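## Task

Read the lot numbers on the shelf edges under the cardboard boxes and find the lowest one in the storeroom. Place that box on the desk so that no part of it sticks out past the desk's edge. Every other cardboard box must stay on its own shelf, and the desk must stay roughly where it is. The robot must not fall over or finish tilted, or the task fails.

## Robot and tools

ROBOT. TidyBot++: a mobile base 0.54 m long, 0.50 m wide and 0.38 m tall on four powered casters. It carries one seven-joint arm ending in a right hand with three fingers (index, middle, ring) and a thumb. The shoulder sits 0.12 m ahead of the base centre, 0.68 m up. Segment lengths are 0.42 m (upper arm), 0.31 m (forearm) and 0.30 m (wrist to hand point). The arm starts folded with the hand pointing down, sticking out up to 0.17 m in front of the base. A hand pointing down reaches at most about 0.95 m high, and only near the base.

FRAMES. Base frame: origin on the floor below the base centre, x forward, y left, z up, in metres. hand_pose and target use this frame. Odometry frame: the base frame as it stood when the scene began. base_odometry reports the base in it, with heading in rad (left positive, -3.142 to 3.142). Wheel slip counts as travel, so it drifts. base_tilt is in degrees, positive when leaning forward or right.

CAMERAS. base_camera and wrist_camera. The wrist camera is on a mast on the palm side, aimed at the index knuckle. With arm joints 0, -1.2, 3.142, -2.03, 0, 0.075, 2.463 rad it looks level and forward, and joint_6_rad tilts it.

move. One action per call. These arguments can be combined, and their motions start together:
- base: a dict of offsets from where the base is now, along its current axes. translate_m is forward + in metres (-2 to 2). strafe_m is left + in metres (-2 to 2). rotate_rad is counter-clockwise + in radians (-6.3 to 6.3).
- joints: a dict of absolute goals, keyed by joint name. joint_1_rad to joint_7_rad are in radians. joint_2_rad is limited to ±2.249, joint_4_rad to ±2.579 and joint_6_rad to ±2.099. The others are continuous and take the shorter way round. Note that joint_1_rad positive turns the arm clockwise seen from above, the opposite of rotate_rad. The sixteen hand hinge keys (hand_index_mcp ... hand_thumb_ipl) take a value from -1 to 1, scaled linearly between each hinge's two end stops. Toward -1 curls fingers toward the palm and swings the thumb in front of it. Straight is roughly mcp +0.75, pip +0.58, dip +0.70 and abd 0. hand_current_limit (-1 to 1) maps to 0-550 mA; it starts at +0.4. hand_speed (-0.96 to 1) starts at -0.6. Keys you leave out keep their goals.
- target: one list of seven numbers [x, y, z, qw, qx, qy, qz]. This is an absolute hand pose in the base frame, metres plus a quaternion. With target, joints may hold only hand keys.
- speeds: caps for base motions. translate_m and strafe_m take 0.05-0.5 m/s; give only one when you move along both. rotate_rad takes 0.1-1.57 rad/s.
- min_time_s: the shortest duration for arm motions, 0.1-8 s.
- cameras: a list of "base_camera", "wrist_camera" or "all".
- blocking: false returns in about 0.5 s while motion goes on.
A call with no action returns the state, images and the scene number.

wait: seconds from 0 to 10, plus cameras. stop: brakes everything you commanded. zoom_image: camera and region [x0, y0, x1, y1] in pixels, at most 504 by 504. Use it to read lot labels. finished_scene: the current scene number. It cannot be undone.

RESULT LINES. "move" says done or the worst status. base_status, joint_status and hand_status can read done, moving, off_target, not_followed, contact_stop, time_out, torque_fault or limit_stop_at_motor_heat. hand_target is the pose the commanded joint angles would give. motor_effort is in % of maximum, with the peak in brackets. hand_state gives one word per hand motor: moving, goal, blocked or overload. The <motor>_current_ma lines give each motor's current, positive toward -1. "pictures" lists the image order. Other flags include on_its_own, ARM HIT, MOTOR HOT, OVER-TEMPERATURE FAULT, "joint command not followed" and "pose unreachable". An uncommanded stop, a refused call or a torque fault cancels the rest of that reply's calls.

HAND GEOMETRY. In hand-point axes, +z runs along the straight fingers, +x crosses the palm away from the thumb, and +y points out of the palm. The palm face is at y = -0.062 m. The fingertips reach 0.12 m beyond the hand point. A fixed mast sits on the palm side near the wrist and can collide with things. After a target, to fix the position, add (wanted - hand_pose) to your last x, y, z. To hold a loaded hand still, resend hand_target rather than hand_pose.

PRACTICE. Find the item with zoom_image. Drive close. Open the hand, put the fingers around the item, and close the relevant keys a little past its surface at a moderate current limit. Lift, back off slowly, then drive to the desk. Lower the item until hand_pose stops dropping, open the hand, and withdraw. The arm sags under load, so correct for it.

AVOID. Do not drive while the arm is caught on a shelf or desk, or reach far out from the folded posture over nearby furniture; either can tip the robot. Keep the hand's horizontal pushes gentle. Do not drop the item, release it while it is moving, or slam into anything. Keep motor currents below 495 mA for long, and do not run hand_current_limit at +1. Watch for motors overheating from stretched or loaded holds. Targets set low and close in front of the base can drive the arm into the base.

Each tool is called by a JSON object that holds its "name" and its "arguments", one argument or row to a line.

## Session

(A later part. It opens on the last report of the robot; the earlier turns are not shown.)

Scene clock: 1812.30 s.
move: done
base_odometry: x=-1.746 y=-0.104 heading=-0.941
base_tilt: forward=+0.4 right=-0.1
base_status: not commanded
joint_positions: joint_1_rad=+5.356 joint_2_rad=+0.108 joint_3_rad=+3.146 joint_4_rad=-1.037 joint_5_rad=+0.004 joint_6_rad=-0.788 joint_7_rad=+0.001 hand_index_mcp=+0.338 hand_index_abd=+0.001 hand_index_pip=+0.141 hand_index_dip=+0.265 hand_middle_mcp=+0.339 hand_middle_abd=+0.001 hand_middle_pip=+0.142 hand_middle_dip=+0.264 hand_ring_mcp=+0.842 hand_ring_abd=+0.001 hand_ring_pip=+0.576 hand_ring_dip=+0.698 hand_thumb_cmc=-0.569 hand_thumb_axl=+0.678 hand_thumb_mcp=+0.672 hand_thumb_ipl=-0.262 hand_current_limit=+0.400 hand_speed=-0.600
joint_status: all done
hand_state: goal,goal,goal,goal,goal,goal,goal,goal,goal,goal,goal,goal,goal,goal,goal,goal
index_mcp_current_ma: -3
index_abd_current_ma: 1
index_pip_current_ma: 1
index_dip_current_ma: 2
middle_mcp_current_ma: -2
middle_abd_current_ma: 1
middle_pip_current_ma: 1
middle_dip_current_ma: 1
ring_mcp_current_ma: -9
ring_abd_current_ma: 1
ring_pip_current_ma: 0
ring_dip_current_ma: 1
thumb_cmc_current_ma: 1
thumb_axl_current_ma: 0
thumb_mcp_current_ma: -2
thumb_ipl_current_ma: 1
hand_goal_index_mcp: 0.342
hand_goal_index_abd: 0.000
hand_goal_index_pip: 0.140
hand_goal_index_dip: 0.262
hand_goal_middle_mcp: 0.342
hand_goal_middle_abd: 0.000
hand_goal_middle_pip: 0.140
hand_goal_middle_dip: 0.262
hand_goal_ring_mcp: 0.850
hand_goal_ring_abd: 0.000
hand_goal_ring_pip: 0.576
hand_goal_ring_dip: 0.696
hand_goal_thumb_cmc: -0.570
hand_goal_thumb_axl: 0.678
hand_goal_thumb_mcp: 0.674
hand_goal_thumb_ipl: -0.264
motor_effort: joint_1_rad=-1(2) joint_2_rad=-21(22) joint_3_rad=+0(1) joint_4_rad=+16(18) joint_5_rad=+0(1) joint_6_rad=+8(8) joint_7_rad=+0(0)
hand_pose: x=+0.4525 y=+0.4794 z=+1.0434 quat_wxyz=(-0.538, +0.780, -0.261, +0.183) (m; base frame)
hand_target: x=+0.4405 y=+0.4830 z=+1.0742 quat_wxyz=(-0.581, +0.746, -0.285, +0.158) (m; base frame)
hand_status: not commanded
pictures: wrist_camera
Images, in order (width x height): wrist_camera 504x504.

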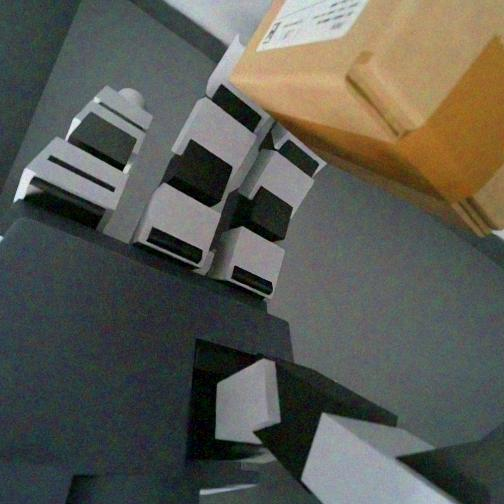

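{"name": "move", "arguments": {
  "joints": {"hand_speed": -0.9, "hand_index_mcp": 0.26, "hand_index_pip": 0.036, "hand_index_dip": 0.15, "hand_middle_mcp": 0.26, "hand_middle_pip": 0.036, "hand_middle_dip": 0.15, "hand_thumb_mcp": 0.39},
  "cameras": ["wrist_camera"]
}}

Scene clock: 1832.63 s.
move: off_target
base_odometry: x=-1.746 y=-0.104 heading=-0.941
base_tilt: forward=+0.4 right=-0.1
base_status: not commanded
joint_positions: joint_1_rad=+5.356 joint_2_rad=+0.107 joint_3_rad=+3.146 joint_4_rad=-1.038 joint_5_rad=+0.004 joint_6_rad=-0.787 joint_7_rad=+0.001 hand_index_mcp=+0.265 hand_index_abd=+0.001 hand_index_pip=+0.041 hand_index_dip=+0.155 hand_middle_mcp=+0.265 hand_middle_abd=+0.001 hand_middle_pip=+0.044 hand_middle_dip=+0.155 hand_ring_mcp=+0.842 hand_ring_abd=+0.001 hand_ring_pip=+0.576 hand_ring_dip=+0.698 hand_thumb_cmc=-0.568 hand_thumb_axl=+0.678 hand_thumb_mcp=+0.422 hand_thumb_ipl=-0.258 hand_current_limit=+0.400 hand_speed=-0.900
joint_status: hand_thumb_mcp off_target (ended at +0.422, target +0.390); the others done
hand_state: goal,goal,goal,goal,goal,goal,goal,goal,goal,goal,goal,goal,goal,goal,blocked,goal
index_mcp_current_ma: 4
index_abd_current_ma: 1
index_pip_current_ma: 5
index_dip_current_ma: 4
middle_mcp_current_ma: 5
middle_abd_current_ma: 0
middle_pip_current_ma: 8
middle_dip_current_ma: 4
ring_mcp_current_ma: -9
ring_abd_current_ma: 1
ring_pip_current_ma: 0
ring_dip_current_ma: 1
thumb_cmc_current_ma: 1
thumb_axl_current_ma: 0
thumb_mcp_current_ma: 83
thumb_ipl_current_ma: 9
hand_goal_index_mcp: 0.260
hand_goal_index_abd: 0.000
hand_goal_index_pip: 0.036
hand_goal_index_dip: 0.150
hand_goal_middle_mcp: 0.260
hand_goal_middle_abd: 0.000
hand_goal_middle_pip: 0.036
hand_goal_middle_dip: 0.150
hand_goal_ring_mcp: 0.850
hand_goal_ring_abd: 0.000
hand_goal_ring_pip: 0.576
hand_goal_ring_dip: 0.696
hand_goal_thumb_cmc: -0.570
hand_goal_thumb_axl: 0.678
hand_goal_thumb_mcp: 0.390
hand_goal_thumb_ipl: -0.264
motor_effort: joint_1_rad=+0(1) joint_2_rad=-21(22) joint_3_rad=+0(1) joint_4_rad=+16(17) joint_5_rad=+0(1) joint_6_rad=+8(8) joint_7_rad=+0(1)
hand_pose: x=+0.4524 y=+0.4792 z=+1.0440 quat_wxyz=(-0.538, +0.780, -0.261, +0.183) (m; base frame)
hand_target: x=+0.4405 y=+0.4830 z=+1.0742 quat_wxyz=(-0.581, +0.746, -0.285, +0.158) (m; base frame)
hand_status: not commanded
pictures: wrist_camera
Images, in order (width x height): wrist_camera 504x504.

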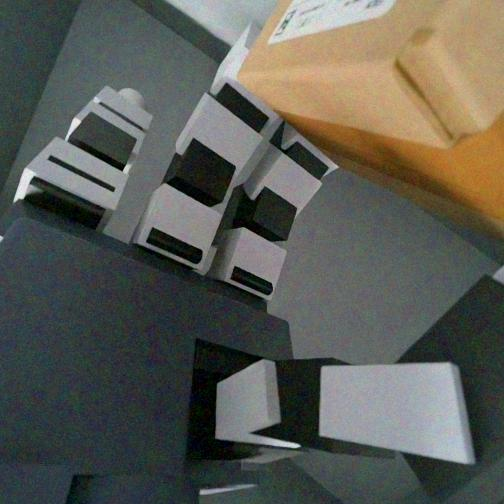

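{"name": "move", "arguments": {
  "joints": {"hand_index_mcp": 0.2, "hand_index_pip": -0.02, "hand_index_dip": 0.12, "hand_middle_mcp": 0.2, "hand_middle_pip": -0.02, "hand_middle_dip": 0.12, "hand_thumb_mcp": 0.32, "hand_thumb_ipl": -0.31},
  "cameras": ["wrist_camera"]
}}

Scene clock: 1839.60 s.
move: off_target
base_odometry: x=-1.746 y=-0.104 heading=-0.941
base_tilt: forward=+0.5 right=+0.0
base_status: not commanded
joint_positions: joint_1_rad=+5.356 joint_2_rad=+0.107 joint_3_rad=+3.146 joint_4_rad=-1.038 joint_5_rad=+0.004 joint_6_rad=-0.787 joint_7_rad=+0.001 hand_index_mcp=+0.265 hand_index_abd=+0.001 hand_index_pip=+0.034 hand_index_dip=+0.147 hand_middle_mcp=+0.263 hand_middle_abd=+0.000 hand_middle_pip=+0.040 hand_middle_dip=+0.144 hand_ring_mcp=+0.842 hand_ring_abd=+0.001 hand_ring_pip=+0.576 hand_ring_dip=+0.698 hand_thumb_cmc=-0.563 hand_thumb_axl=+0.678 hand_thumb_mcp=+0.419 hand_thumb_ipl=-0.263 hand_current_limit=+0.400 hand_speed=-0.900
joint_status: hand_index_mcp off_target (ended at +0.265, target +0.200); hand_index_pip off_target (ended at +0.034, target -0.020); hand_index_dip off_target (ended at +0.147, target +0.120); hand_middle_mcp off_target (ended at +0.263, target +0.200); hand_middle_pip off_target (ended at +0.040, target -0.020); hand_middle_dip off_target (ended at +0.144, target +0.120); hand_thumb_mcp off_target (ended at +0.419, target +0.320); hand_thumb_ipl off_target (ended at -0.263, target -0.310)
hand_state: blocked,goal,blocked,blocked,blocked,goal,blocked,blocked,goal,goal,goal,goal,goal,goal,blocked,blocked
index_mcp_current_ma: 173
index_abd_current_ma: 0
index_pip_current_ma: 123
index_dip_current_ma: 46
middle_mcp_current_ma: 168
middle_abd_current_ma: 0
middle_pip_current_ma: 141
middle_dip_current_ma: 38
ring_mcp_current_ma: -9
ring_abd_current_ma: 1
ring_pip_current_ma: 0
ring_dip_current_ma: 1
thumb_cmc_current_ma: 7
thumb_axl_current_ma: 0
thumb_mcp_current_ma: 385
thumb_ipl_current_ma: 154
hand_goal_index_mcp: 0.200
hand_goal_index_abd: 0.000
hand_goal_index_pip: -0.020
hand_goal_index_dip: 0.120
hand_goal_middle_mcp: 0.200
hand_goal_middle_abd: 0.000
hand_goal_middle_pip: -0.020
hand_goal_middle_dip: 0.120
hand_goal_ring_mcp: 0.850
hand_goal_ring_abd: 0.000
hand_goal_ring_pip: 0.576
hand_goal_ring_dip: 0.696
hand_goal_thumb_cmc: -0.570
hand_goal_thumb_axl: 0.678
hand_goal_thumb_mcp: 0.320
hand_goal_thumb_ipl: -0.310
motor_effort: joint_1_rad=-1(1) joint_2_rad=-21(21) joint_3_rad=-1(1) joint_4_rad=+16(17) joint_5_rad=+0(1) joint_6_rad=+8(8) joint_7_rad=+0(0)
hand_pose: x=+0.4527 y=+0.4790 z=+1.0438 quat_wxyz=(-0.538, +0.780, -0.261, +0.183) (m; base frame)
hand_target: x=+0.4405 y=+0.4830 z=+1.0742 quat_wxyz=(-0.581, +0.746, -0.285, +0.158) (m; base frame)
hand_status: not commanded
pictures: wrist_camera
Images, in order (width x height): wrist_camera 504x504.

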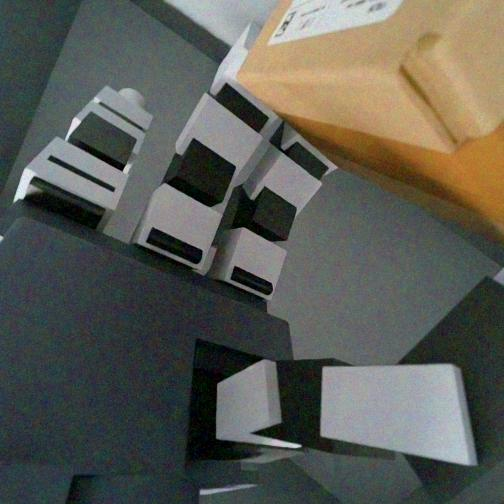

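{"name": "move", "arguments": {
  "joints": {"joint_2_rad": 0.174, "joint_4_rad": -0.853, "joint_6_rad": -0.96},
  "min_time_s": 4,
  "cameras": ["wrist_camera"]
}}

Scene clock: 1852.87 s.
move: done
base_odometry: x=-1.746 y=-0.104 heading=-0.941
base_tilt: forward=+0.5 right=-0.1
base_status: not commanded
joint_positions: joint_1_rad=+5.356 joint_2_rad=+0.144 joint_3_rad=+3.146 joint_4_rad=-0.893 joint_5_rad=+0.004 joint_6_rad=-0.890 joint_7_rad=+0.001 hand_index_mcp=+0.265 hand_index_abd=+0.001 hand_index_pip=+0.034 hand_index_dip=+0.147 hand_middle_mcp=+0.262 hand_middle_abd=+0.000 hand_middle_pip=+0.040 hand_middle_dip=+0.144 hand_ring_mcp=+0.842 hand_ring_abd=+0.001 hand_ring_pip=+0.576 hand_ring_dip=+0.698 hand_thumb_cmc=-0.561 hand_thumb_axl=+0.678 hand_thumb_mcp=+0.419 hand_thumb_ipl=-0.263 hand_current_limit=+0.400 hand_speed=-0.900
joint_status: all done
hand_state: blocked,goal,blocked,blocked,blocked,goal,blocked,blocked,goal,goal,goal,goal,goal,goal,blocked,blocked
index_mcp_current_ma: 173
index_abd_current_ma: 0
index_pip_current_ma: 123
index_dip_current_ma: 46
middle_mcp_current_ma: 164
middle_abd_current_ma: 0
middle_pip_current_ma: 141
middle_dip_current_ma: 38
ring_mcp_current_ma: -9
ring_abd_current_ma: 1
ring_pip_current_ma: 0
ring_dip_current_ma: 1
thumb_cmc_current_ma: 10
thumb_axl_current_ma: 0
thumb_mcp_current_ma: 385
thumb_ipl_current_ma: 154
hand_goal_index_mcp: 0.200
hand_goal_index_abd: 0.000
hand_goal_index_pip: -0.020
hand_goal_index_dip: 0.120
hand_goal_middle_mcp: 0.200
hand_goal_middle_abd: 0.000
hand_goal_middle_pip: -0.020
hand_goal_middle_dip: 0.120
hand_goal_ring_mcp: 0.850
hand_goal_ring_abd: 0.000
hand_goal_ring_pip: 0.576
hand_goal_ring_dip: 0.696
hand_goal_thumb_cmc: -0.570
hand_goal_thumb_axl: 0.678
hand_goal_thumb_mcp: 0.320
hand_goal_thumb_ipl: -0.310
motor_effort: joint_1_rad=-1(1) joint_2_rad=-22(23) joint_3_rad=+0(1) joint_4_rad=+16(18) joint_5_rad=+0(1) joint_6_rad=+8(9) joint_7_rad=+0(1)
hand_pose: x=+0.4532 y=+0.4796 z=+1.0730 quat_wxyz=(-0.540, +0.779, -0.261, +0.184) (m; base frame)
hand_target: x=+0.4426 y=+0.4869 z=+1.0618 quat_wxyz=(-0.527, +0.784, -0.297, +0.142) (m; base frame)
hand_status: not commanded
pictures: wrist_camera
Images, in order (width x height): wrist_camera 504x504.

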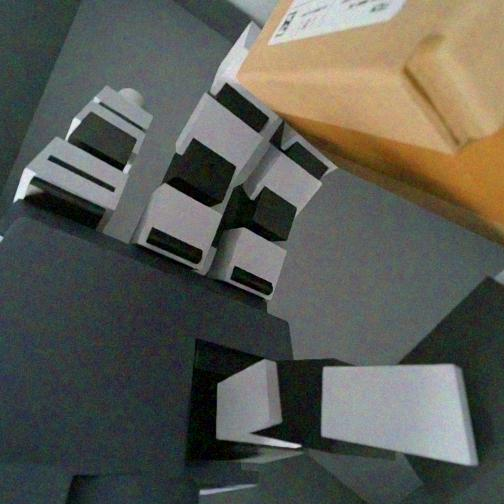

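{"name": "move", "arguments": {
  "joints": {"joint_2_rad": -0.36, "joint_4_rad": -1.08, "joint_6_rad": -1.22},
  "min_time_s": 4,
  "cameras": ["all"]
}}

Scene clock: 1864.93 s.
move: done
base_odometry: x=-1.746 y=-0.104 heading=-0.941
base_tilt: forward=+0.4 right=+0.0
base_status: not commanded
joint_positions: joint_1_rad=+5.356 joint_2_rad=-0.339 joint_3_rad=+3.146 joint_4_rad=-1.063 joint_5_rad=+0.004 joint_6_rad=-1.151 joint_7_rad=+0.001 hand_index_mcp=+0.265 hand_index_abd=+0.001 hand_index_pip=+0.034 hand_index_dip=+0.147 hand_middle_mcp=+0.262 hand_middle_abd=+0.000 hand_middle_pip=+0.040 hand_middle_dip=+0.144 hand_ring_mcp=+0.842 hand_ring_abd=+0.001 hand_ring_pip=+0.576 hand_ring_dip=+0.698 hand_thumb_cmc=-0.561 hand_thumb_axl=+0.678 hand_thumb_mcp=+0.419 hand_thumb_ipl=-0.263 hand_current_limit=+0.400 hand_speed=-0.900
joint_status: all done
hand_state: blocked,goal,blocked,blocked,blocked,goal,blocked,blocked,goal,goal,goal,goal,goal,goal,blocked,blocked
index_mcp_current_ma: 173
index_abd_current_ma: 0
index_pip_current_ma: 123
index_dip_current_ma: 46
middle_mcp_current_ma: 163
middle_abd_current_ma: 0
middle_pip_current_ma: 141
middle_dip_current_ma: 38
ring_mcp_current_ma: -9
ring_abd_current_ma: 1
ring_pip_current_ma: 0
ring_dip_current_ma: 1
thumb_cmc_current_ma: 10
thumb_axl_current_ma: 0
thumb_mcp_current_ma: 385
thumb_ipl_current_ma: 154
hand_goal_index_mcp: 0.200
hand_goal_index_abd: 0.000
hand_goal_index_pip: -0.020
hand_goal_index_dip: 0.120
hand_goal_middle_mcp: 0.200
hand_goal_middle_abd: 0.000
hand_goal_middle_pip: -0.020
hand_goal_middle_dip: 0.120
hand_goal_ring_mcp: 0.850
hand_goal_ring_abd: 0.000
hand_goal_ring_pip: 0.576
hand_goal_ring_dip: 0.696
hand_goal_thumb_cmc: -0.570
hand_goal_thumb_axl: 0.678
hand_goal_thumb_mcp: 0.320
hand_goal_thumb_ipl: -0.310
motor_effort: joint_1_rad=-1(1) joint_2_rad=-4(24) joint_3_rad=+0(1) joint_4_rad=+14(18) joint_5_rad=+0(1) joint_6_rad=+8(9) joint_7_rad=+0(0)
hand_pose: x=+0.3009 y=+0.2771 z=+1.1428 quat_wxyz=(-0.561, +0.764, -0.257, +0.190) (m; base frame)
hand_target: x=+0.2748 y=+0.2703 z=+1.1261 quat_wxyz=(-0.545, +0.773, -0.287, +0.149) (m; base frame)
hand_status: not commanded
pictures: base_camera, wrist_camera
Images, in order (width x height): base_camera 644x364, wrist_camera 504x504.

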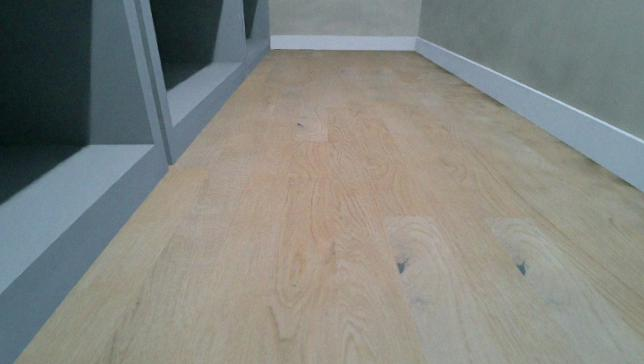

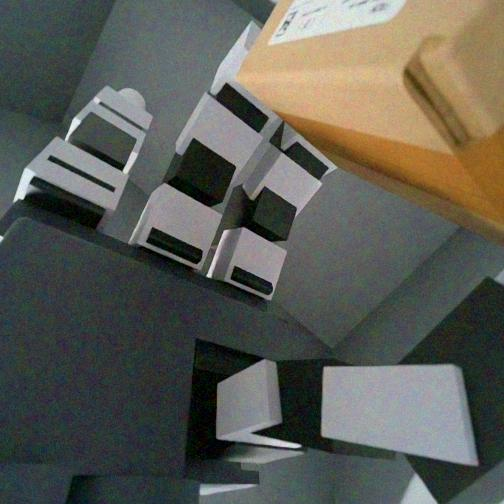

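{"name": "move", "arguments": {
  "base": {"strafe_m": -0.2, "rotate_rad": -0.029},
  "speeds": {"strafe_m": 0.25}
}}

{"name": "move", "arguments": {
  "joints": {"joint_1_rad": 4.727, "joint_2_rad": -0.505, "joint_4_rad": -1.15, "joint_6_rad": -1.36},
  "min_time_s": 3,
  "cameras": ["all"]
}}

Scene clock: 1911.40 s.
move: done
base_odometry: x=-1.908 y=-0.222 heading=-0.970
base_tilt: forward=+0.4 right=-0.1
base_status: done
joint_positions: joint_1_rad=+5.359 joint_2_rad=-0.351 joint_3_rad=+3.144 joint_4_rad=-1.066 joint_5_rad=+0.002 joint_6_rad=-1.153 joint_7_rad=+0.000 hand_index_mcp=+0.265 hand_index_abd=-0.001 hand_index_pip=+0.034 hand_index_dip=+0.147 hand_middle_mcp=+0.259 hand_middle_abd=+0.000 hand_middle_pip=+0.039 hand_middle_dip=+0.144 hand_ring_mcp=+0.842 hand_ring_abd=+0.001 hand_ring_pip=+0.576 hand_ring_dip=+0.698 hand_thumb_cmc=-0.558 hand_thumb_axl=+0.678 hand_thumb_mcp=+0.419 hand_thumb_ipl=-0.263 hand_current_limit=+0.400 hand_speed=-0.900
joint_status: not commanded
hand_state: blocked,goal,blocked,blocked,blocked,goal,blocked,blocked,goal,goal,goal,goal,goal,goal,blocked,blocked
index_mcp_current_ma: 173
index_abd_current_ma: 0
index_pip_current_ma: 123
index_dip_current_ma: 46
middle_mcp_current_ma: 152
middle_abd_current_ma: 0
middle_pip_current_ma: 141
middle_dip_current_ma: 38
ring_mcp_current_ma: -9
ring_abd_current_ma: 1
ring_pip_current_ma: 0
ring_dip_current_ma: 1
thumb_cmc_current_ma: 15
thumb_axl_current_ma: 0
thumb_mcp_current_ma: 385
thumb_ipl_current_ma: 154
hand_goal_index_mcp: 0.200
hand_goal_index_abd: 0.000
hand_goal_index_pip: -0.020
hand_goal_index_dip: 0.120
hand_goal_middle_mcp: 0.200
hand_goal_middle_abd: 0.000
hand_goal_middle_pip: -0.020
hand_goal_middle_dip: 0.120
hand_goal_ring_mcp: 0.850
hand_goal_ring_abd: 0.000
hand_goal_ring_pip: 0.576
hand_goal_ring_dip: 0.696
hand_goal_thumb_cmc: -0.570
hand_goal_thumb_axl: 0.678
hand_goal_thumb_mcp: 0.320
hand_goal_thumb_ipl: -0.310
motor_effort: joint_1_rad=-1(1) joint_2_rad=-3(8) joint_3_rad=+0(2) joint_4_rad=+14(15) joint_5_rad=+0(2) joint_6_rad=+8(9) joint_7_rad=+0(1)
hand_pose: x=+0.2972 y=+0.2726 z=+1.1447 quat_wxyz=(-0.563, +0.762, -0.257, +0.190) (m; base frame)
hand_target: x=+0.2748 y=+0.2703 z=+1.1261 quat_wxyz=(-0.545, +0.773, -0.287, +0.149) (m; base frame)
hand_status: not commanded
pictures: none

Scene clock: 1914.70 s.
move: done
base_odometry: x=-1.908 y=-0.222 heading=-0.970
base_tilt: forward=+0.4 right=+0.0
base_status: not commanded
joint_positions: joint_1_rad=+4.740 joint_2_rad=-0.483 joint_3_rad=+3.144 joint_4_rad=-1.132 joint_5_rad=+0.002 joint_6_rad=-1.291 joint_7_rad=+0.000 hand_index_mcp=+0.265 hand_index_abd=-0.001 hand_index_pip=+0.034 hand_index_dip=+0.147 hand_middle_mcp=+0.259 hand_middle_abd=+0.000 hand_middle_pip=+0.039 hand_middle_dip=+0.144 hand_ring_mcp=+0.842 hand_ring_abd=+0.001 hand_ring_pip=+0.576 hand_ring_dip=+0.698 hand_thumb_cmc=-0.558 hand_thumb_axl=+0.678 hand_thumb_mcp=+0.419 hand_thumb_ipl=-0.263 hand_current_limit=+0.400 hand_speed=-0.900
joint_status: all done
hand_state: blocked,goal,blocked,blocked,blocked,goal,blocked,blocked,goal,goal,goal,goal,goal,goal,blocked,blocked
index_mcp_current_ma: 173
index_abd_current_ma: 0
index_pip_current_ma: 123
index_dip_current_ma: 46
middle_mcp_current_ma: 152
middle_abd_current_ma: 0
middle_pip_current_ma: 141
middle_dip_current_ma: 38
ring_mcp_current_ma: -9
ring_abd_current_ma: 1
ring_pip_current_ma: 0
ring_dip_current_ma: 1
thumb_cmc_current_ma: 15
thumb_axl_current_ma: 0
thumb_mcp_current_ma: 385
thumb_ipl_current_ma: 154
hand_goal_index_mcp: 0.200
hand_goal_index_abd: 0.000
hand_goal_index_pip: -0.020
hand_goal_index_dip: 0.120
hand_goal_middle_mcp: 0.200
hand_goal_middle_abd: 0.000
hand_goal_middle_pip: -0.020
hand_goal_middle_dip: 0.120
hand_goal_ring_mcp: 0.850
hand_goal_ring_abd: 0.000
hand_goal_ring_pip: 0.576
hand_goal_ring_dip: 0.696
hand_goal_thumb_cmc: -0.570
hand_goal_thumb_axl: 0.678
hand_goal_thumb_mcp: 0.320
hand_goal_thumb_ipl: -0.310
motor_effort: joint_1_rad=-1(2) joint_2_rad=+1(4) joint_3_rad=+0(1) joint_4_rad=+13(15) joint_5_rad=+0(1) joint_6_rad=+8(10) joint_7_rad=+0(1)
hand_pose: x=+0.1036 y=+0.2456 z=+1.1172 quat_wxyz=(-0.566, +0.824, -0.013, +0.009) (m; base frame)
hand_target: x=+0.0804 y=+0.2234 z=+1.0994 quat_wxyz=(-0.538, +0.842, -0.027, -0.029) (m; base frame)
hand_status: not commanded
pictures: base_camera, wrist_camera
Images, in order (width x height): base_camera 644x364, wrist_camera 504x504.

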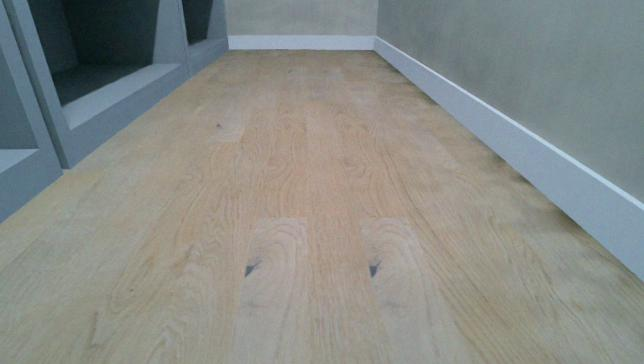

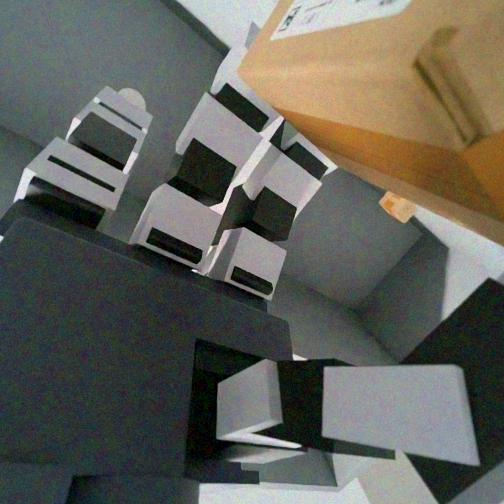

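{"name": "move", "arguments": {
  "base": {"translate_m": -1.49},
  "cameras": ["all"]
}}

Scene clock: 1931.27 s.
move: done
base_odometry: x=-2.750 y=+1.007 heading=-0.970
base_tilt: forward=+0.4 right=-0.1
base_status: done
joint_positions: joint_1_rad=+4.739 joint_2_rad=-0.485 joint_3_rad=+3.143 joint_4_rad=-1.133 joint_5_rad=+0.001 joint_6_rad=-1.292 joint_7_rad=+0.000 hand_index_mcp=+0.265 hand_index_abd=-0.001 hand_index_pip=+0.034 hand_index_dip=+0.147 hand_middle_mcp=+0.259 hand_middle_abd=-0.001 hand_middle_pip=+0.039 hand_middle_dip=+0.144 hand_ring_mcp=+0.842 hand_ring_abd=+0.001 hand_ring_pip=+0.576 hand_ring_dip=+0.698 hand_thumb_cmc=-0.557 hand_thumb_axl=+0.678 hand_thumb_mcp=+0.419 hand_thumb_ipl=-0.263 hand_current_limit=+0.400 hand_speed=-0.900
joint_status: not commanded
hand_state: blocked,goal,blocked,blocked,blocked,goal,blocked,blocked,goal,goal,goal,goal,goal,goal,blocked,blocked
index_mcp_current_ma: 173
index_abd_current_ma: 0
index_pip_current_ma: 123
index_dip_current_ma: 46
middle_mcp_current_ma: 152
middle_abd_current_ma: 0
middle_pip_current_ma: 141
middle_dip_current_ma: 38
ring_mcp_current_ma: -9
ring_abd_current_ma: 1
ring_pip_current_ma: 0
ring_dip_current_ma: 1
thumb_cmc_current_ma: 16
thumb_axl_current_ma: 0
thumb_mcp_current_ma: 385
thumb_ipl_current_ma: 154
hand_goal_index_mcp: 0.200
hand_goal_index_abd: 0.000
hand_goal_index_pip: -0.020
hand_goal_index_dip: 0.120
hand_goal_middle_mcp: 0.200
hand_goal_middle_abd: 0.000
hand_goal_middle_pip: -0.020
hand_goal_middle_dip: 0.120
hand_goal_ring_mcp: 0.850
hand_goal_ring_abd: 0.000
hand_goal_ring_pip: 0.576
hand_goal_ring_dip: 0.696
hand_goal_thumb_cmc: -0.570
hand_goal_thumb_axl: 0.678
hand_goal_thumb_mcp: 0.320
hand_goal_thumb_ipl: -0.310
motor_effort: joint_1_rad=-1(1) joint_2_rad=+2(3) joint_3_rad=+0(3) joint_4_rad=+13(13) joint_5_rad=+0(2) joint_6_rad=+8(8) joint_7_rad=+0(1)
hand_pose: x=+0.1025 y=+0.2447 z=+1.1168 quat_wxyz=(-0.565, +0.825, -0.012, +0.008) (m; base frame)
hand_target: x=+0.0804 y=+0.2234 z=+1.0994 quat_wxyz=(-0.538, +0.842, -0.027, -0.029) (m; base frame)
hand_status: not commanded
pictures: base_camera, wrist_camera
Images, in order (width x height): base_camera 644x364, wrist_camera 504x504.

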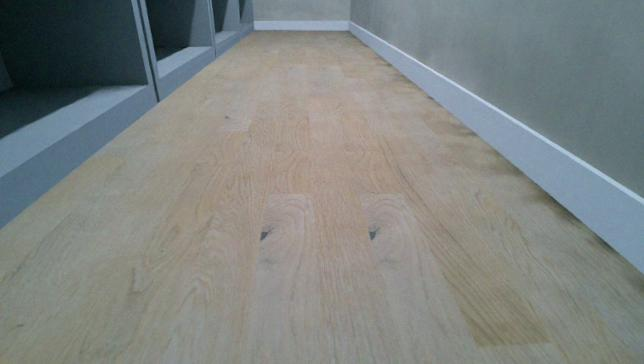

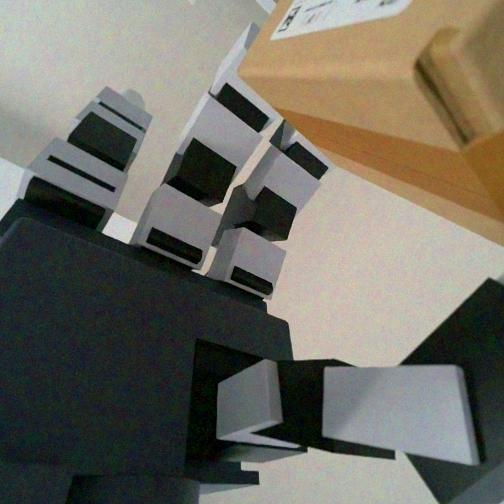

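{"name": "move", "arguments": {
  "base": {"strafe_m": 1.5},
  "speeds": {"strafe_m": 0.35},
  "cameras": ["all"]
}}

Scene clock: 1943.97 s.
move: done
base_odometry: x=-1.513 y=+1.855 heading=-0.970
base_tilt: forward=+0.4 right=-0.1
base_status: done
joint_positions: joint_1_rad=+4.739 joint_2_rad=-0.498 joint_3_rad=+3.143 joint_4_rad=-1.137 joint_5_rad=+0.001 joint_6_rad=-1.294 joint_7_rad=+0.000 hand_index_mcp=+0.265 hand_index_abd=-0.001 hand_index_pip=+0.034 hand_index_dip=+0.147 hand_middle_mcp=+0.259 hand_middle_abd=-0.001 hand_middle_pip=+0.039 hand_middle_dip=+0.144 hand_ring_mcp=+0.842 hand_ring_abd=+0.001 hand_ring_pip=+0.576 hand_ring_dip=+0.698 hand_thumb_cmc=-0.557 hand_thumb_axl=+0.678 hand_thumb_mcp=+0.419 hand_thumb_ipl=-0.263 hand_current_limit=+0.400 hand_speed=-0.900
joint_status: not commanded
hand_state: blocked,goal,blocked,blocked,blocked,goal,blocked,blocked,goal,goal,goal,goal,goal,goal,blocked,blocked
index_mcp_current_ma: 173
index_abd_current_ma: 0
index_pip_current_ma: 123
index_dip_current_ma: 46
middle_mcp_current_ma: 151
middle_abd_current_ma: 0
middle_pip_current_ma: 141
middle_dip_current_ma: 38
ring_mcp_current_ma: -9
ring_abd_current_ma: 1
ring_pip_current_ma: 0
ring_dip_current_ma: 1
thumb_cmc_current_ma: 17
thumb_axl_current_ma: 0
thumb_mcp_current_ma: 385
thumb_ipl_current_ma: 154
hand_goal_index_mcp: 0.200
hand_goal_index_abd: 0.000
hand_goal_index_pip: -0.020
hand_goal_index_dip: 0.120
hand_goal_middle_mcp: 0.200
hand_goal_middle_abd: 0.000
hand_goal_middle_pip: -0.020
hand_goal_middle_dip: 0.120
hand_goal_ring_mcp: 0.850
hand_goal_ring_abd: 0.000
hand_goal_ring_pip: 0.576
hand_goal_ring_dip: 0.696
hand_goal_thumb_cmc: -0.570
hand_goal_thumb_axl: 0.678
hand_goal_thumb_mcp: 0.320
hand_goal_thumb_ipl: -0.310
motor_effort: joint_1_rad=-1(1) joint_2_rad=+1(5) joint_3_rad=+0(1) joint_4_rad=+12(14) joint_5_rad=+0(1) joint_6_rad=+8(9) joint_7_rad=+0(1)
hand_pose: x=+0.1023 y=+0.2389 z=+1.1176 quat_wxyz=(-0.568, +0.823, -0.012, +0.008) (m; base frame)
hand_target: x=+0.0804 y=+0.2234 z=+1.0994 quat_wxyz=(-0.538, +0.842, -0.027, -0.029) (m; base frame)
hand_status: not commanded
pictures: base_camera, wrist_camera
Images, in order (width x height): base_camera 644x364, wrist_camera 504x504.

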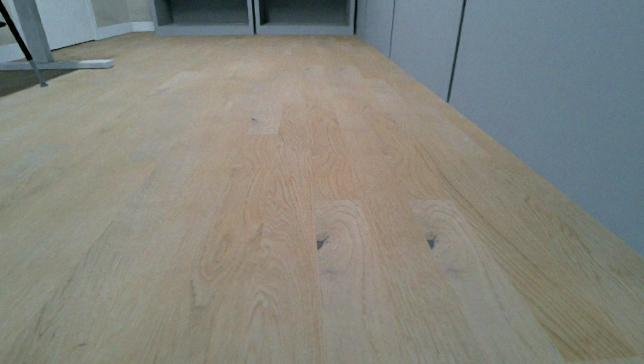

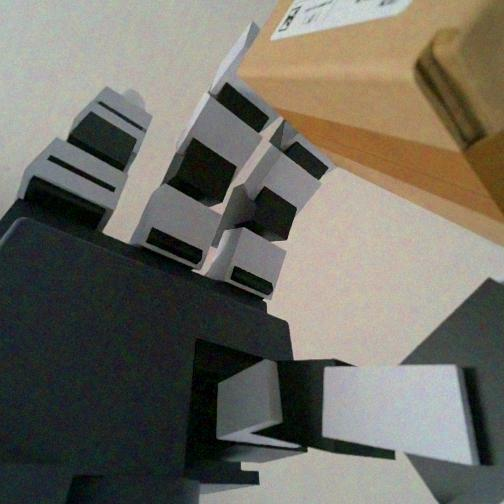

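{"name": "move", "arguments": {
  "base": {"translate_m": 1.24},
  "speeds": {"translate_m": 0.4},
  "cameras": ["all"]
}}

Scene clock: 2016.73 s.
move: done
base_odometry: x=-0.812 y=+0.833 heading=-0.969
base_tilt: forward=+0.4 right=-0.1
base_status: done
joint_positions: joint_1_rad=+4.739 joint_2_rad=-0.498 joint_3_rad=+3.143 joint_4_rad=-1.137 joint_5_rad=+0.000 joint_6_rad=-1.294 joint_7_rad=+0.000 hand_index_mcp=+0.265 hand_index_abd=-0.001 hand_index_pip=+0.034 hand_index_dip=+0.147 hand_middle_mcp=+0.259 hand_middle_abd=-0.001 hand_middle_pip=+0.039 hand_middle_dip=+0.144 hand_ring_mcp=+0.842 hand_ring_abd=+0.001 hand_ring_pip=+0.576 hand_ring_dip=+0.698 hand_thumb_cmc=-0.557 hand_thumb_axl=+0.678 hand_thumb_mcp=+0.419 hand_thumb_ipl=-0.263 hand_current_limit=+0.400 hand_speed=-0.900
joint_status: not commanded
hand_state: blocked,goal,blocked,blocked,blocked,goal,blocked,blocked,goal,goal,goal,goal,goal,goal,blocked,blocked
index_mcp_current_ma: 173
index_abd_current_ma: 0
index_pip_current_ma: 123
index_dip_current_ma: 46
middle_mcp_current_ma: 151
middle_abd_current_ma: 0
middle_pip_current_ma: 141
middle_dip_current_ma: 38
ring_mcp_current_ma: -9
ring_abd_current_ma: 1
ring_pip_current_ma: 0
ring_dip_current_ma: 1
thumb_cmc_current_ma: 18
thumb_axl_current_ma: 0
thumb_mcp_current_ma: 385
thumb_ipl_current_ma: 154
hand_goal_index_mcp: 0.200
hand_goal_index_abd: 0.000
hand_goal_index_pip: -0.020
hand_goal_index_dip: 0.120
hand_goal_middle_mcp: 0.200
hand_goal_middle_abd: 0.000
hand_goal_middle_pip: -0.020
hand_goal_middle_dip: 0.120
hand_goal_ring_mcp: 0.850
hand_goal_ring_abd: 0.000
hand_goal_ring_pip: 0.576
hand_goal_ring_dip: 0.696
hand_goal_thumb_cmc: -0.570
hand_goal_thumb_axl: 0.678
hand_goal_thumb_mcp: 0.320
hand_goal_thumb_ipl: -0.310
motor_effort: joint_1_rad=-1(1) joint_2_rad=+2(3) joint_3_rad=+0(2) joint_4_rad=+13(13) joint_5_rad=+0(1) joint_6_rad=+8(8) joint_7_rad=+0(1)
hand_pose: x=+0.1018 y=+0.2389 z=+1.1176 quat_wxyz=(-0.568, +0.823, -0.012, +0.008) (m; base frame)
hand_target: x=+0.0804 y=+0.2234 z=+1.0994 quat_wxyz=(-0.538, +0.842, -0.027, -0.029) (m; base frame)
hand_status: not commanded
pictures: base_camera, wrist_camera
Images, in order (width x height): base_camera 644x364, wrist_camera 504x504.

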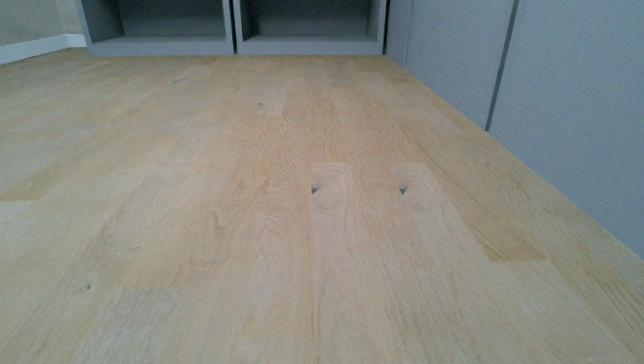

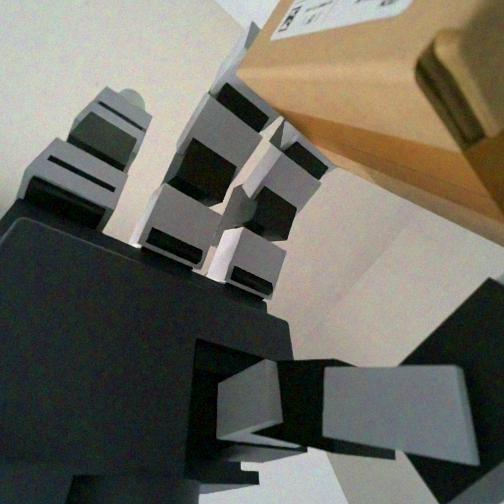

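{"name": "zoom_image", "arguments": {
  "camera": "wrist_camera",
  "region": [180, 0, 380, 200]
}}

{"name": "zoom_image", "arguments": {
  "camera": "wrist_camera",
  "region": [304, 180, 504, 380]
}}

Scaled by 2.520 from the camera's 504x504 image, which has a finer 720x720 frame.

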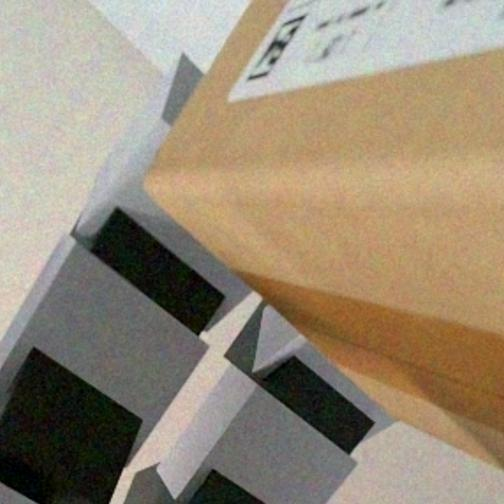

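Scaled by 2.520 from the camera's 504x504 image, which has a finer 720x720 frame.

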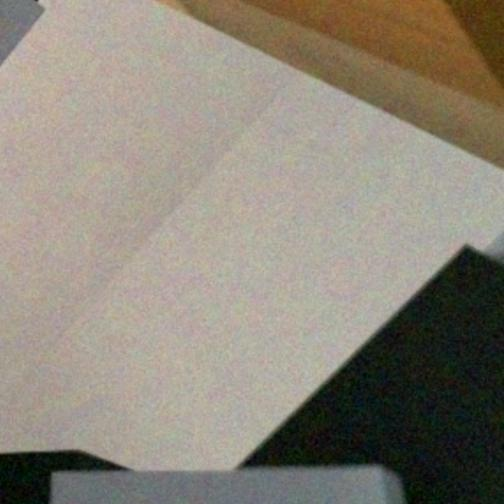

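{"name": "move", "arguments": {
  "joints": {"joint_6_rad": -1.78},
  "min_time_s": 2,
  "cameras": ["wrist_camera"]
}}

Scene clock: 2070.90 s.
move: done
base_odometry: x=-0.812 y=+0.833 heading=-0.969
base_tilt: forward=+0.4 right=-0.1
base_status: not commanded
joint_positions: joint_1_rad=+4.739 joint_2_rad=-0.498 joint_3_rad=+3.143 joint_4_rad=-1.137 joint_5_rad=+0.000 joint_6_rad=-1.711 joint_7_rad=+0.000 hand_index_mcp=+0.265 hand_index_abd=-0.001 hand_index_pip=+0.034 hand_index_dip=+0.147 hand_middle_mcp=+0.259 hand_middle_abd=-0.001 hand_middle_pip=+0.039 hand_middle_dip=+0.144 hand_ring_mcp=+0.842 hand_ring_abd=+0.001 hand_ring_pip=+0.576 hand_ring_dip=+0.698 hand_thumb_cmc=-0.557 hand_thumb_axl=+0.678 hand_thumb_mcp=+0.419 hand_thumb_ipl=-0.263 hand_current_limit=+0.400 hand_speed=-0.900
joint_status: all done
hand_state: blocked,goal,blocked,blocked,blocked,goal,blocked,blocked,goal,goal,goal,goal,goal,goal,blocked,blocked
index_mcp_current_ma: 173
index_abd_current_ma: 0
index_pip_current_ma: 123
index_dip_current_ma: 46
middle_mcp_current_ma: 151
middle_abd_current_ma: 0
middle_pip_current_ma: 141
middle_dip_current_ma: 38
ring_mcp_current_ma: -9
ring_abd_current_ma: 1
ring_pip_current_ma: 0
ring_dip_current_ma: 1
thumb_cmc_current_ma: 18
thumb_axl_current_ma: 0
thumb_mcp_current_ma: 385
thumb_ipl_current_ma: 154
hand_goal_index_mcp: 0.200
hand_goal_index_abd: 0.000
hand_goal_index_pip: -0.020
hand_goal_index_dip: 0.120
hand_goal_middle_mcp: 0.200
hand_goal_middle_abd: 0.000
hand_goal_middle_pip: -0.020
hand_goal_middle_dip: 0.120
hand_goal_ring_mcp: 0.850
hand_goal_ring_abd: 0.000
hand_goal_ring_pip: 0.576
hand_goal_ring_dip: 0.696
hand_goal_thumb_cmc: -0.570
hand_goal_thumb_axl: 0.678
hand_goal_thumb_mcp: 0.320
hand_goal_thumb_ipl: -0.310
motor_effort: joint_1_rad=-1(1) joint_2_rad=+3(4) joint_3_rad=+0(0) joint_4_rad=+11(13) joint_5_rad=+0(1) joint_6_rad=+6(9) joint_7_rad=+0(1)
hand_pose: x=+0.0991 y=+0.1418 z=+1.0314 quat_wxyz=(-0.385, +0.923, -0.013, +0.005) (m; base frame)
hand_target: x=+0.0807 y=+0.1202 z=+1.0197 quat_wxyz=(-0.350, +0.936, -0.028, -0.022) (m; base frame)
hand_status: not commanded
pictures: wrist_camera
Images, in order (width x height): wrist_camera 504x504.

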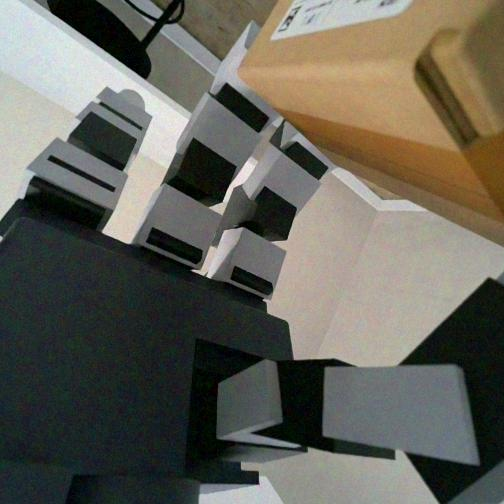

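{"name": "zoom_image", "arguments": {
  "camera": "wrist_camera",
  "region": [0, 0, 260, 260]
}}

{"name": "zoom_image", "arguments": {
  "camera": "wrist_camera",
  "region": [260, 100, 504, 344]
}}

Scaled by 1.938 from the camera's 504x504 image, which has a finer 720x720 frame.

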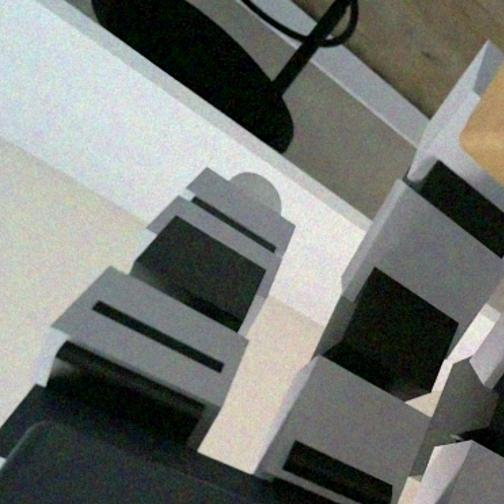

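Scaled by 2.066 from the camera's 504x504 image, which has a finer 720x720 frame.

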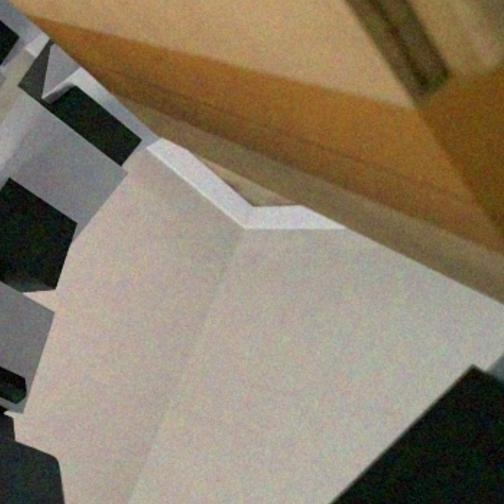

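{"name": "move", "arguments": {
  "joints": {"joint_6_rad": -1.23},
  "base": {"translate_m": 0.12},
  "min_time_s": 2
}}

{"name": "move", "arguments": {
  "base": {"strafe_m": 0.55},
  "speeds": {"strafe_m": 0.25},
  "cameras": ["all"]
}}

Scene clock: 2155.63 s.
move: done
base_odometry: x=-0.744 y=+0.734 heading=-0.969
base_tilt: forward=+0.4 right=+0.0
base_status: done
joint_positions: joint_1_rad=+4.739 joint_2_rad=-0.498 joint_3_rad=+3.142 joint_4_rad=-1.137 joint_5_rad=-0.001 joint_6_rad=-1.301 joint_7_rad=+0.000 hand_index_mcp=+0.265 hand_index_abd=-0.001 hand_index_pip=+0.034 hand_index_dip=+0.147 hand_middle_mcp=+0.259 hand_middle_abd=-0.001 hand_middle_pip=+0.039 hand_middle_dip=+0.144 hand_ring_mcp=+0.842 hand_ring_abd=+0.001 hand_ring_pip=+0.576 hand_ring_dip=+0.698 hand_thumb_cmc=-0.557 hand_thumb_axl=+0.678 hand_thumb_mcp=+0.419 hand_thumb_ipl=-0.263 hand_current_limit=+0.400 hand_speed=-0.900
joint_status: all done
hand_state: blocked,goal,blocked,blocked,blocked,goal,blocked,blocked,goal,goal,goal,goal,goal,goal,blocked,blocked
index_mcp_current_ma: 173
index_abd_current_ma: 0
index_pip_current_ma: 123
index_dip_current_ma: 46
middle_mcp_current_ma: 151
middle_abd_current_ma: 0
middle_pip_current_ma: 141
middle_dip_current_ma: 38
ring_mcp_current_ma: -9
ring_abd_current_ma: 1
ring_pip_current_ma: 0
ring_dip_current_ma: 1
thumb_cmc_current_ma: 18
thumb_axl_current_ma: 0
thumb_mcp_current_ma: 385
thumb_ipl_current_ma: 154
hand_goal_index_mcp: 0.200
hand_goal_index_abd: 0.000
hand_goal_index_pip: -0.020
hand_goal_index_dip: 0.120
hand_goal_middle_mcp: 0.200
hand_goal_middle_abd: 0.000
hand_goal_middle_pip: -0.020
hand_goal_middle_dip: 0.120
hand_goal_ring_mcp: 0.850
hand_goal_ring_abd: 0.000
hand_goal_ring_pip: 0.576
hand_goal_ring_dip: 0.696
hand_goal_thumb_cmc: -0.570
hand_goal_thumb_axl: 0.678
hand_goal_thumb_mcp: 0.320
hand_goal_thumb_ipl: -0.310
motor_effort: joint_1_rad=-1(1) joint_2_rad=+2(4) joint_3_rad=+0(2) joint_4_rad=+12(13) joint_5_rad=+0(2) joint_6_rad=+8(9) joint_7_rad=+0(0)
hand_pose: x=+0.1012 y=+0.2375 z=+1.1157 quat_wxyz=(-0.565, +0.825, -0.011, +0.007) (m; base frame)
hand_target: x=+0.0805 y=+0.2476 z=+1.1320 quat_wxyz=(-0.591, +0.806, -0.027, -0.031) (m; base frame)
hand_status: not commanded
pictures: none

Scene clock: 2158.63 s.
move: done
base_odometry: x=-0.290 y=+1.045 heading=-0.969
base_tilt: forward=+0.4 right=-0.1
base_status: done
joint_positions: joint_1_rad=+4.739 joint_2_rad=-0.499 joint_3_rad=+3.142 joint_4_rad=-1.138 joint_5_rad=-0.001 joint_6_rad=-1.296 joint_7_rad=+0.000 hand_index_mcp=+0.265 hand_index_abd=-0.001 hand_index_pip=+0.034 hand_index_dip=+0.147 hand_middle_mcp=+0.258 hand_middle_abd=-0.001 hand_middle_pip=+0.039 hand_middle_dip=+0.144 hand_ring_mcp=+0.842 hand_ring_abd=+0.001 hand_ring_pip=+0.576 hand_ring_dip=+0.698 hand_thumb_cmc=-0.557 hand_thumb_axl=+0.678 hand_thumb_mcp=+0.419 hand_thumb_ipl=-0.263 hand_current_limit=+0.400 hand_speed=-0.900
joint_status: not commanded
hand_state: blocked,goal,blocked,blocked,blocked,goal,blocked,blocked,goal,goal,goal,goal,goal,goal,blocked,blocked
index_mcp_current_ma: 173
index_abd_current_ma: 0
index_pip_current_ma: 123
index_dip_current_ma: 46
middle_mcp_current_ma: 150
middle_abd_current_ma: 0
middle_pip_current_ma: 141
middle_dip_current_ma: 38
ring_mcp_current_ma: -9
ring_abd_current_ma: 1
ring_pip_current_ma: 0
ring_dip_current_ma: 1
thumb_cmc_current_ma: 18
thumb_axl_current_ma: 0
thumb_mcp_current_ma: 385
thumb_ipl_current_ma: 154
hand_goal_index_mcp: 0.200
hand_goal_index_abd: 0.000
hand_goal_index_pip: -0.020
hand_goal_index_dip: 0.120
hand_goal_middle_mcp: 0.200
hand_goal_middle_abd: 0.000
hand_goal_middle_pip: -0.020
hand_goal_middle_dip: 0.120
hand_goal_ring_mcp: 0.850
hand_goal_ring_abd: 0.000
hand_goal_ring_pip: 0.576
hand_goal_ring_dip: 0.696
hand_goal_thumb_cmc: -0.570
hand_goal_thumb_axl: 0.678
hand_goal_thumb_mcp: 0.320
hand_goal_thumb_ipl: -0.310
motor_effort: joint_1_rad=-1(1) joint_2_rad=+2(7) joint_3_rad=+0(1) joint_4_rad=+12(14) joint_5_rad=+0(1) joint_6_rad=+8(9) joint_7_rad=+0(1)
hand_pose: x=+0.1012 y=+0.2381 z=+1.1166 quat_wxyz=(-0.567, +0.824, -0.011, +0.007) (m; base frame)
hand_target: x=+0.0805 y=+0.2476 z=+1.1320 quat_wxyz=(-0.591, +0.806, -0.027, -0.031) (m; base frame)
hand_status: not commanded
pictures: base_camera, wrist_camera
Images, in order (width x height): base_camera 644x364, wrist_camera 504x504.

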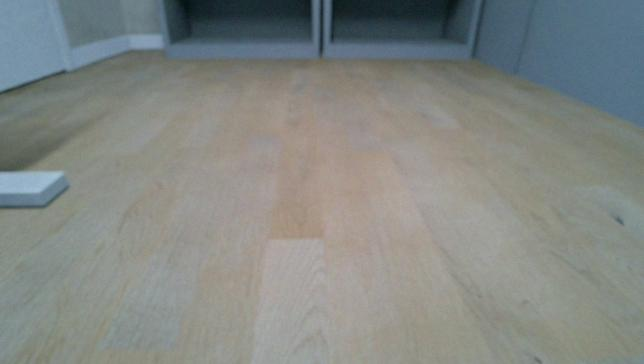

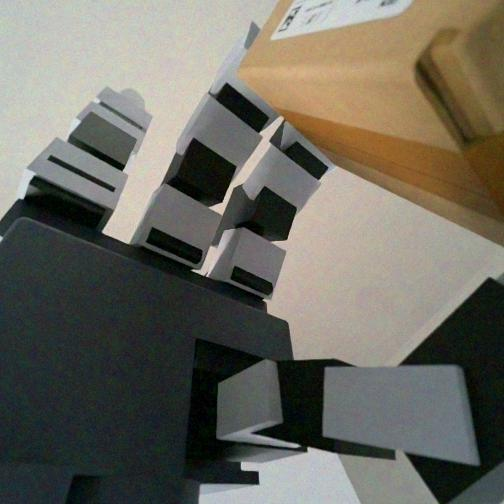

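{"name": "move", "arguments": {
  "joints": {"joint_6_rad": -1.78},
  "min_time_s": 1.5,
  "cameras": ["wrist_camera"]
}}

{"name": "zoom_image", "arguments": {
  "camera": "wrist_camera",
  "region": [0, 0, 360, 260]
}}

Scene clock: 2173.63 s.
move: done
base_odometry: x=-0.290 y=+1.045 heading=-0.969
base_tilt: forward=+0.4 right=-0.1
base_status: not commanded
joint_positions: joint_1_rad=+4.739 joint_2_rad=-0.499 joint_3_rad=+3.142 joint_4_rad=-1.138 joint_5_rad=-0.001 joint_6_rad=-1.713 joint_7_rad=+0.000 hand_index_mcp=+0.265 hand_index_abd=-0.001 hand_index_pip=+0.034 hand_index_dip=+0.147 hand_middle_mcp=+0.258 hand_middle_abd=-0.001 hand_middle_pip=+0.039 hand_middle_dip=+0.144 hand_ring_mcp=+0.842 hand_ring_abd=+0.001 hand_ring_pip=+0.576 hand_ring_dip=+0.698 hand_thumb_cmc=-0.557 hand_thumb_axl=+0.678 hand_thumb_mcp=+0.419 hand_thumb_ipl=-0.263 hand_current_limit=+0.400 hand_speed=-0.900
joint_status: all done
hand_state: blocked,goal,blocked,blocked,blocked,goal,blocked,blocked,goal,goal,goal,goal,goal,goal,blocked,blocked
index_mcp_current_ma: 173
index_abd_current_ma: 0
index_pip_current_ma: 123
index_dip_current_ma: 46
middle_mcp_current_ma: 150
middle_abd_current_ma: 0
middle_pip_current_ma: 141
middle_dip_current_ma: 38
ring_mcp_current_ma: -9
ring_abd_current_ma: 1
ring_pip_current_ma: 0
ring_dip_current_ma: 1
thumb_cmc_current_ma: 18
thumb_axl_current_ma: 0
thumb_mcp_current_ma: 385
thumb_ipl_current_ma: 154
hand_goal_index_mcp: 0.200
hand_goal_index_abd: 0.000
hand_goal_index_pip: -0.020
hand_goal_index_dip: 0.120
hand_goal_middle_mcp: 0.200
hand_goal_middle_abd: 0.000
hand_goal_middle_pip: -0.020
hand_goal_middle_dip: 0.120
hand_goal_ring_mcp: 0.850
hand_goal_ring_abd: 0.000
hand_goal_ring_pip: 0.576
hand_goal_ring_dip: 0.696
hand_goal_thumb_cmc: -0.570
hand_goal_thumb_axl: 0.678
hand_goal_thumb_mcp: 0.320
hand_goal_thumb_ipl: -0.310
motor_effort: joint_1_rad=-1(1) joint_2_rad=+3(4) joint_3_rad=+0(1) joint_4_rad=+11(13) joint_5_rad=+0(1) joint_6_rad=+6(9) joint_7_rad=+0(1)
hand_pose: x=+0.0986 y=+0.1410 z=+1.0309 quat_wxyz=(-0.384, +0.923, -0.012, +0.005) (m; base frame)
hand_target: x=+0.0807 y=+0.1202 z=+1.0197 quat_wxyz=(-0.350, +0.936, -0.028, -0.022) (m; base frame)
hand_status: not commanded
pictures: wrist_camera
Images, in order (width x height): wrist_camera 504x504.

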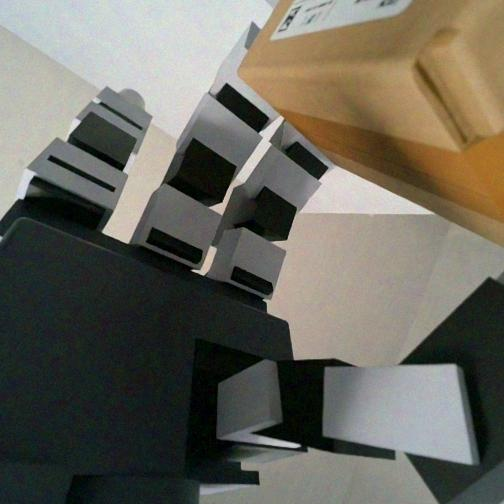

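Scaled by 1.400 from the camera's 504x504 image, which has a finer 720x720 frame.

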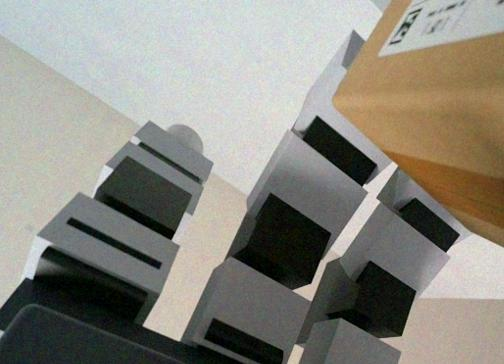

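{"name": "move", "arguments": {
  "base": {"strafe_m": 0.1},
  "speeds": {"strafe_m": 0.2},
  "joints": {"joint_6_rad": -1.2},
  "min_time_s": 2
}}

{"name": "move", "arguments": {
  "joints": {"joint_2_rad": 0.08, "joint_4_rad": -1.44, "joint_6_rad": -0.396},
  "min_time_s": 5,
  "cameras": ["all"]
}}

Scene clock: 2199.87 s.
move: done
base_odometry: x=-0.207 y=+1.101 heading=-0.969
base_tilt: forward=+0.4 right=-0.1
base_status: done
joint_positions: joint_1_rad=+4.739 joint_2_rad=-0.502 joint_3_rad=+3.142 joint_4_rad=-1.138 joint_5_rad=-0.001 joint_6_rad=-1.271 joint_7_rad=+0.000 hand_index_mcp=+0.265 hand_index_abd=-0.001 hand_index_pip=+0.034 hand_index_dip=+0.147 hand_middle_mcp=+0.258 hand_middle_abd=-0.001 hand_middle_pip=+0.039 hand_middle_dip=+0.144 hand_ring_mcp=+0.842 hand_ring_abd=+0.001 hand_ring_pip=+0.576 hand_ring_dip=+0.698 hand_thumb_cmc=-0.557 hand_thumb_axl=+0.678 hand_thumb_mcp=+0.419 hand_thumb_ipl=-0.263 hand_current_limit=+0.400 hand_speed=-0.900
joint_status: all done
hand_state: blocked,goal,blocked,blocked,blocked,goal,blocked,blocked,goal,goal,goal,goal,goal,goal,blocked,blocked
index_mcp_current_ma: 173
index_abd_current_ma: 0
index_pip_current_ma: 123
index_dip_current_ma: 46
middle_mcp_current_ma: 150
middle_abd_current_ma: 0
middle_pip_current_ma: 141
middle_dip_current_ma: 38
ring_mcp_current_ma: -9
ring_abd_current_ma: 1
ring_pip_current_ma: 0
ring_dip_current_ma: 1
thumb_cmc_current_ma: 18
thumb_axl_current_ma: 0
thumb_mcp_current_ma: 385
thumb_ipl_current_ma: 154
hand_goal_index_mcp: 0.200
hand_goal_index_abd: 0.000
hand_goal_index_pip: -0.020
hand_goal_index_dip: 0.120
hand_goal_middle_mcp: 0.200
hand_goal_middle_abd: 0.000
hand_goal_middle_pip: -0.020
hand_goal_middle_dip: 0.120
hand_goal_ring_mcp: 0.850
hand_goal_ring_abd: 0.000
hand_goal_ring_pip: 0.576
hand_goal_ring_dip: 0.696
hand_goal_thumb_cmc: -0.570
hand_goal_thumb_axl: 0.678
hand_goal_thumb_mcp: 0.320
hand_goal_thumb_ipl: -0.310
motor_effort: joint_1_rad=-1(1) joint_2_rad=+2(7) joint_3_rad=+0(1) joint_4_rad=+12(13) joint_5_rad=+0(1) joint_6_rad=+8(9) joint_7_rad=+0(0)
hand_pose: x=+0.1013 y=+0.2413 z=+1.1237 quat_wxyz=(-0.579, +0.815, -0.011, +0.007) (m; base frame)
hand_target: x=+0.0805 y=+0.2526 z=+1.1400 quat_wxyz=(-0.603, +0.797, -0.026, -0.032) (m; base frame)
hand_status: not commanded
pictures: none

Scene clock: 2205.47 s.
move: done
base_odometry: x=-0.207 y=+1.101 heading=-0.969
base_tilt: forward=+0.4 right=-0.1
base_status: not commanded
joint_positions: joint_1_rad=+4.739 joint_2_rad=+0.058 joint_3_rad=+3.142 joint_4_rad=-1.424 joint_5_rad=-0.001 joint_6_rad=-0.465 joint_7_rad=+0.000 hand_index_mcp=+0.265 hand_index_abd=-0.001 hand_index_pip=+0.034 hand_index_dip=+0.147 hand_middle_mcp=+0.258 hand_middle_abd=-0.001 hand_middle_pip=+0.039 hand_middle_dip=+0.144 hand_ring_mcp=+0.842 hand_ring_abd=+0.001 hand_ring_pip=+0.576 hand_ring_dip=+0.698 hand_thumb_cmc=-0.557 hand_thumb_axl=+0.678 hand_thumb_mcp=+0.419 hand_thumb_ipl=-0.263 hand_current_limit=+0.400 hand_speed=-0.900
joint_status: all done
hand_state: blocked,goal,blocked,blocked,blocked,goal,blocked,blocked,goal,goal,goal,goal,goal,goal,blocked,blocked
index_mcp_current_ma: 173
index_abd_current_ma: 0
index_pip_current_ma: 123
index_dip_current_ma: 46
middle_mcp_current_ma: 150
middle_abd_current_ma: 0
middle_pip_current_ma: 141
middle_dip_current_ma: 38
ring_mcp_current_ma: -9
ring_abd_current_ma: 1
ring_pip_current_ma: 0
ring_dip_current_ma: 1
thumb_cmc_current_ma: 18
thumb_axl_current_ma: 0
thumb_mcp_current_ma: 385
thumb_ipl_current_ma: 154
hand_goal_index_mcp: 0.200
hand_goal_index_abd: 0.000
hand_goal_index_pip: -0.020
hand_goal_index_dip: 0.120
hand_goal_middle_mcp: 0.200
hand_goal_middle_abd: 0.000
hand_goal_middle_pip: -0.020
hand_goal_middle_dip: 0.120
hand_goal_ring_mcp: 0.850
hand_goal_ring_abd: 0.000
hand_goal_ring_pip: 0.576
hand_goal_ring_dip: 0.696
hand_goal_thumb_cmc: -0.570
hand_goal_thumb_axl: 0.678
hand_goal_thumb_mcp: 0.320
hand_goal_thumb_ipl: -0.310
motor_effort: joint_1_rad=+0(1) joint_2_rad=-21(23) joint_3_rad=+0(1) joint_4_rad=+18(19) joint_5_rad=+0(1) joint_6_rad=+8(10) joint_7_rad=+0(1)
hand_pose: x=+0.1105 y=+0.5873 z=+0.9399 quat_wxyz=(-0.562, +0.827, -0.011, +0.007) (m; base frame)
hand_target: x=+0.0883 y=+0.6032 z=+0.9379 quat_wxyz=(-0.574, +0.817, -0.040, -0.031) (m; base frame)
hand_status: not commanded
pictures: base_camera, wrist_camera
Images, in order (width x height): base_camera 644x364, wrist_camera 504x504.

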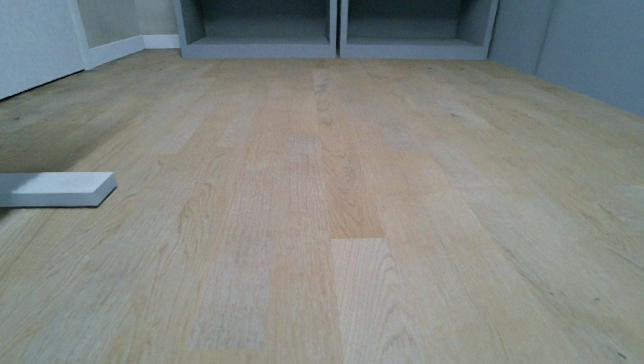

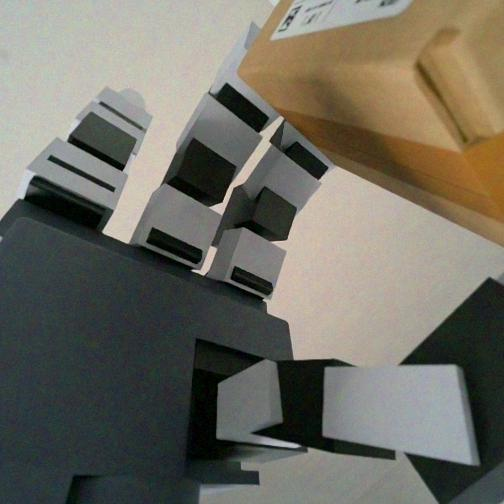

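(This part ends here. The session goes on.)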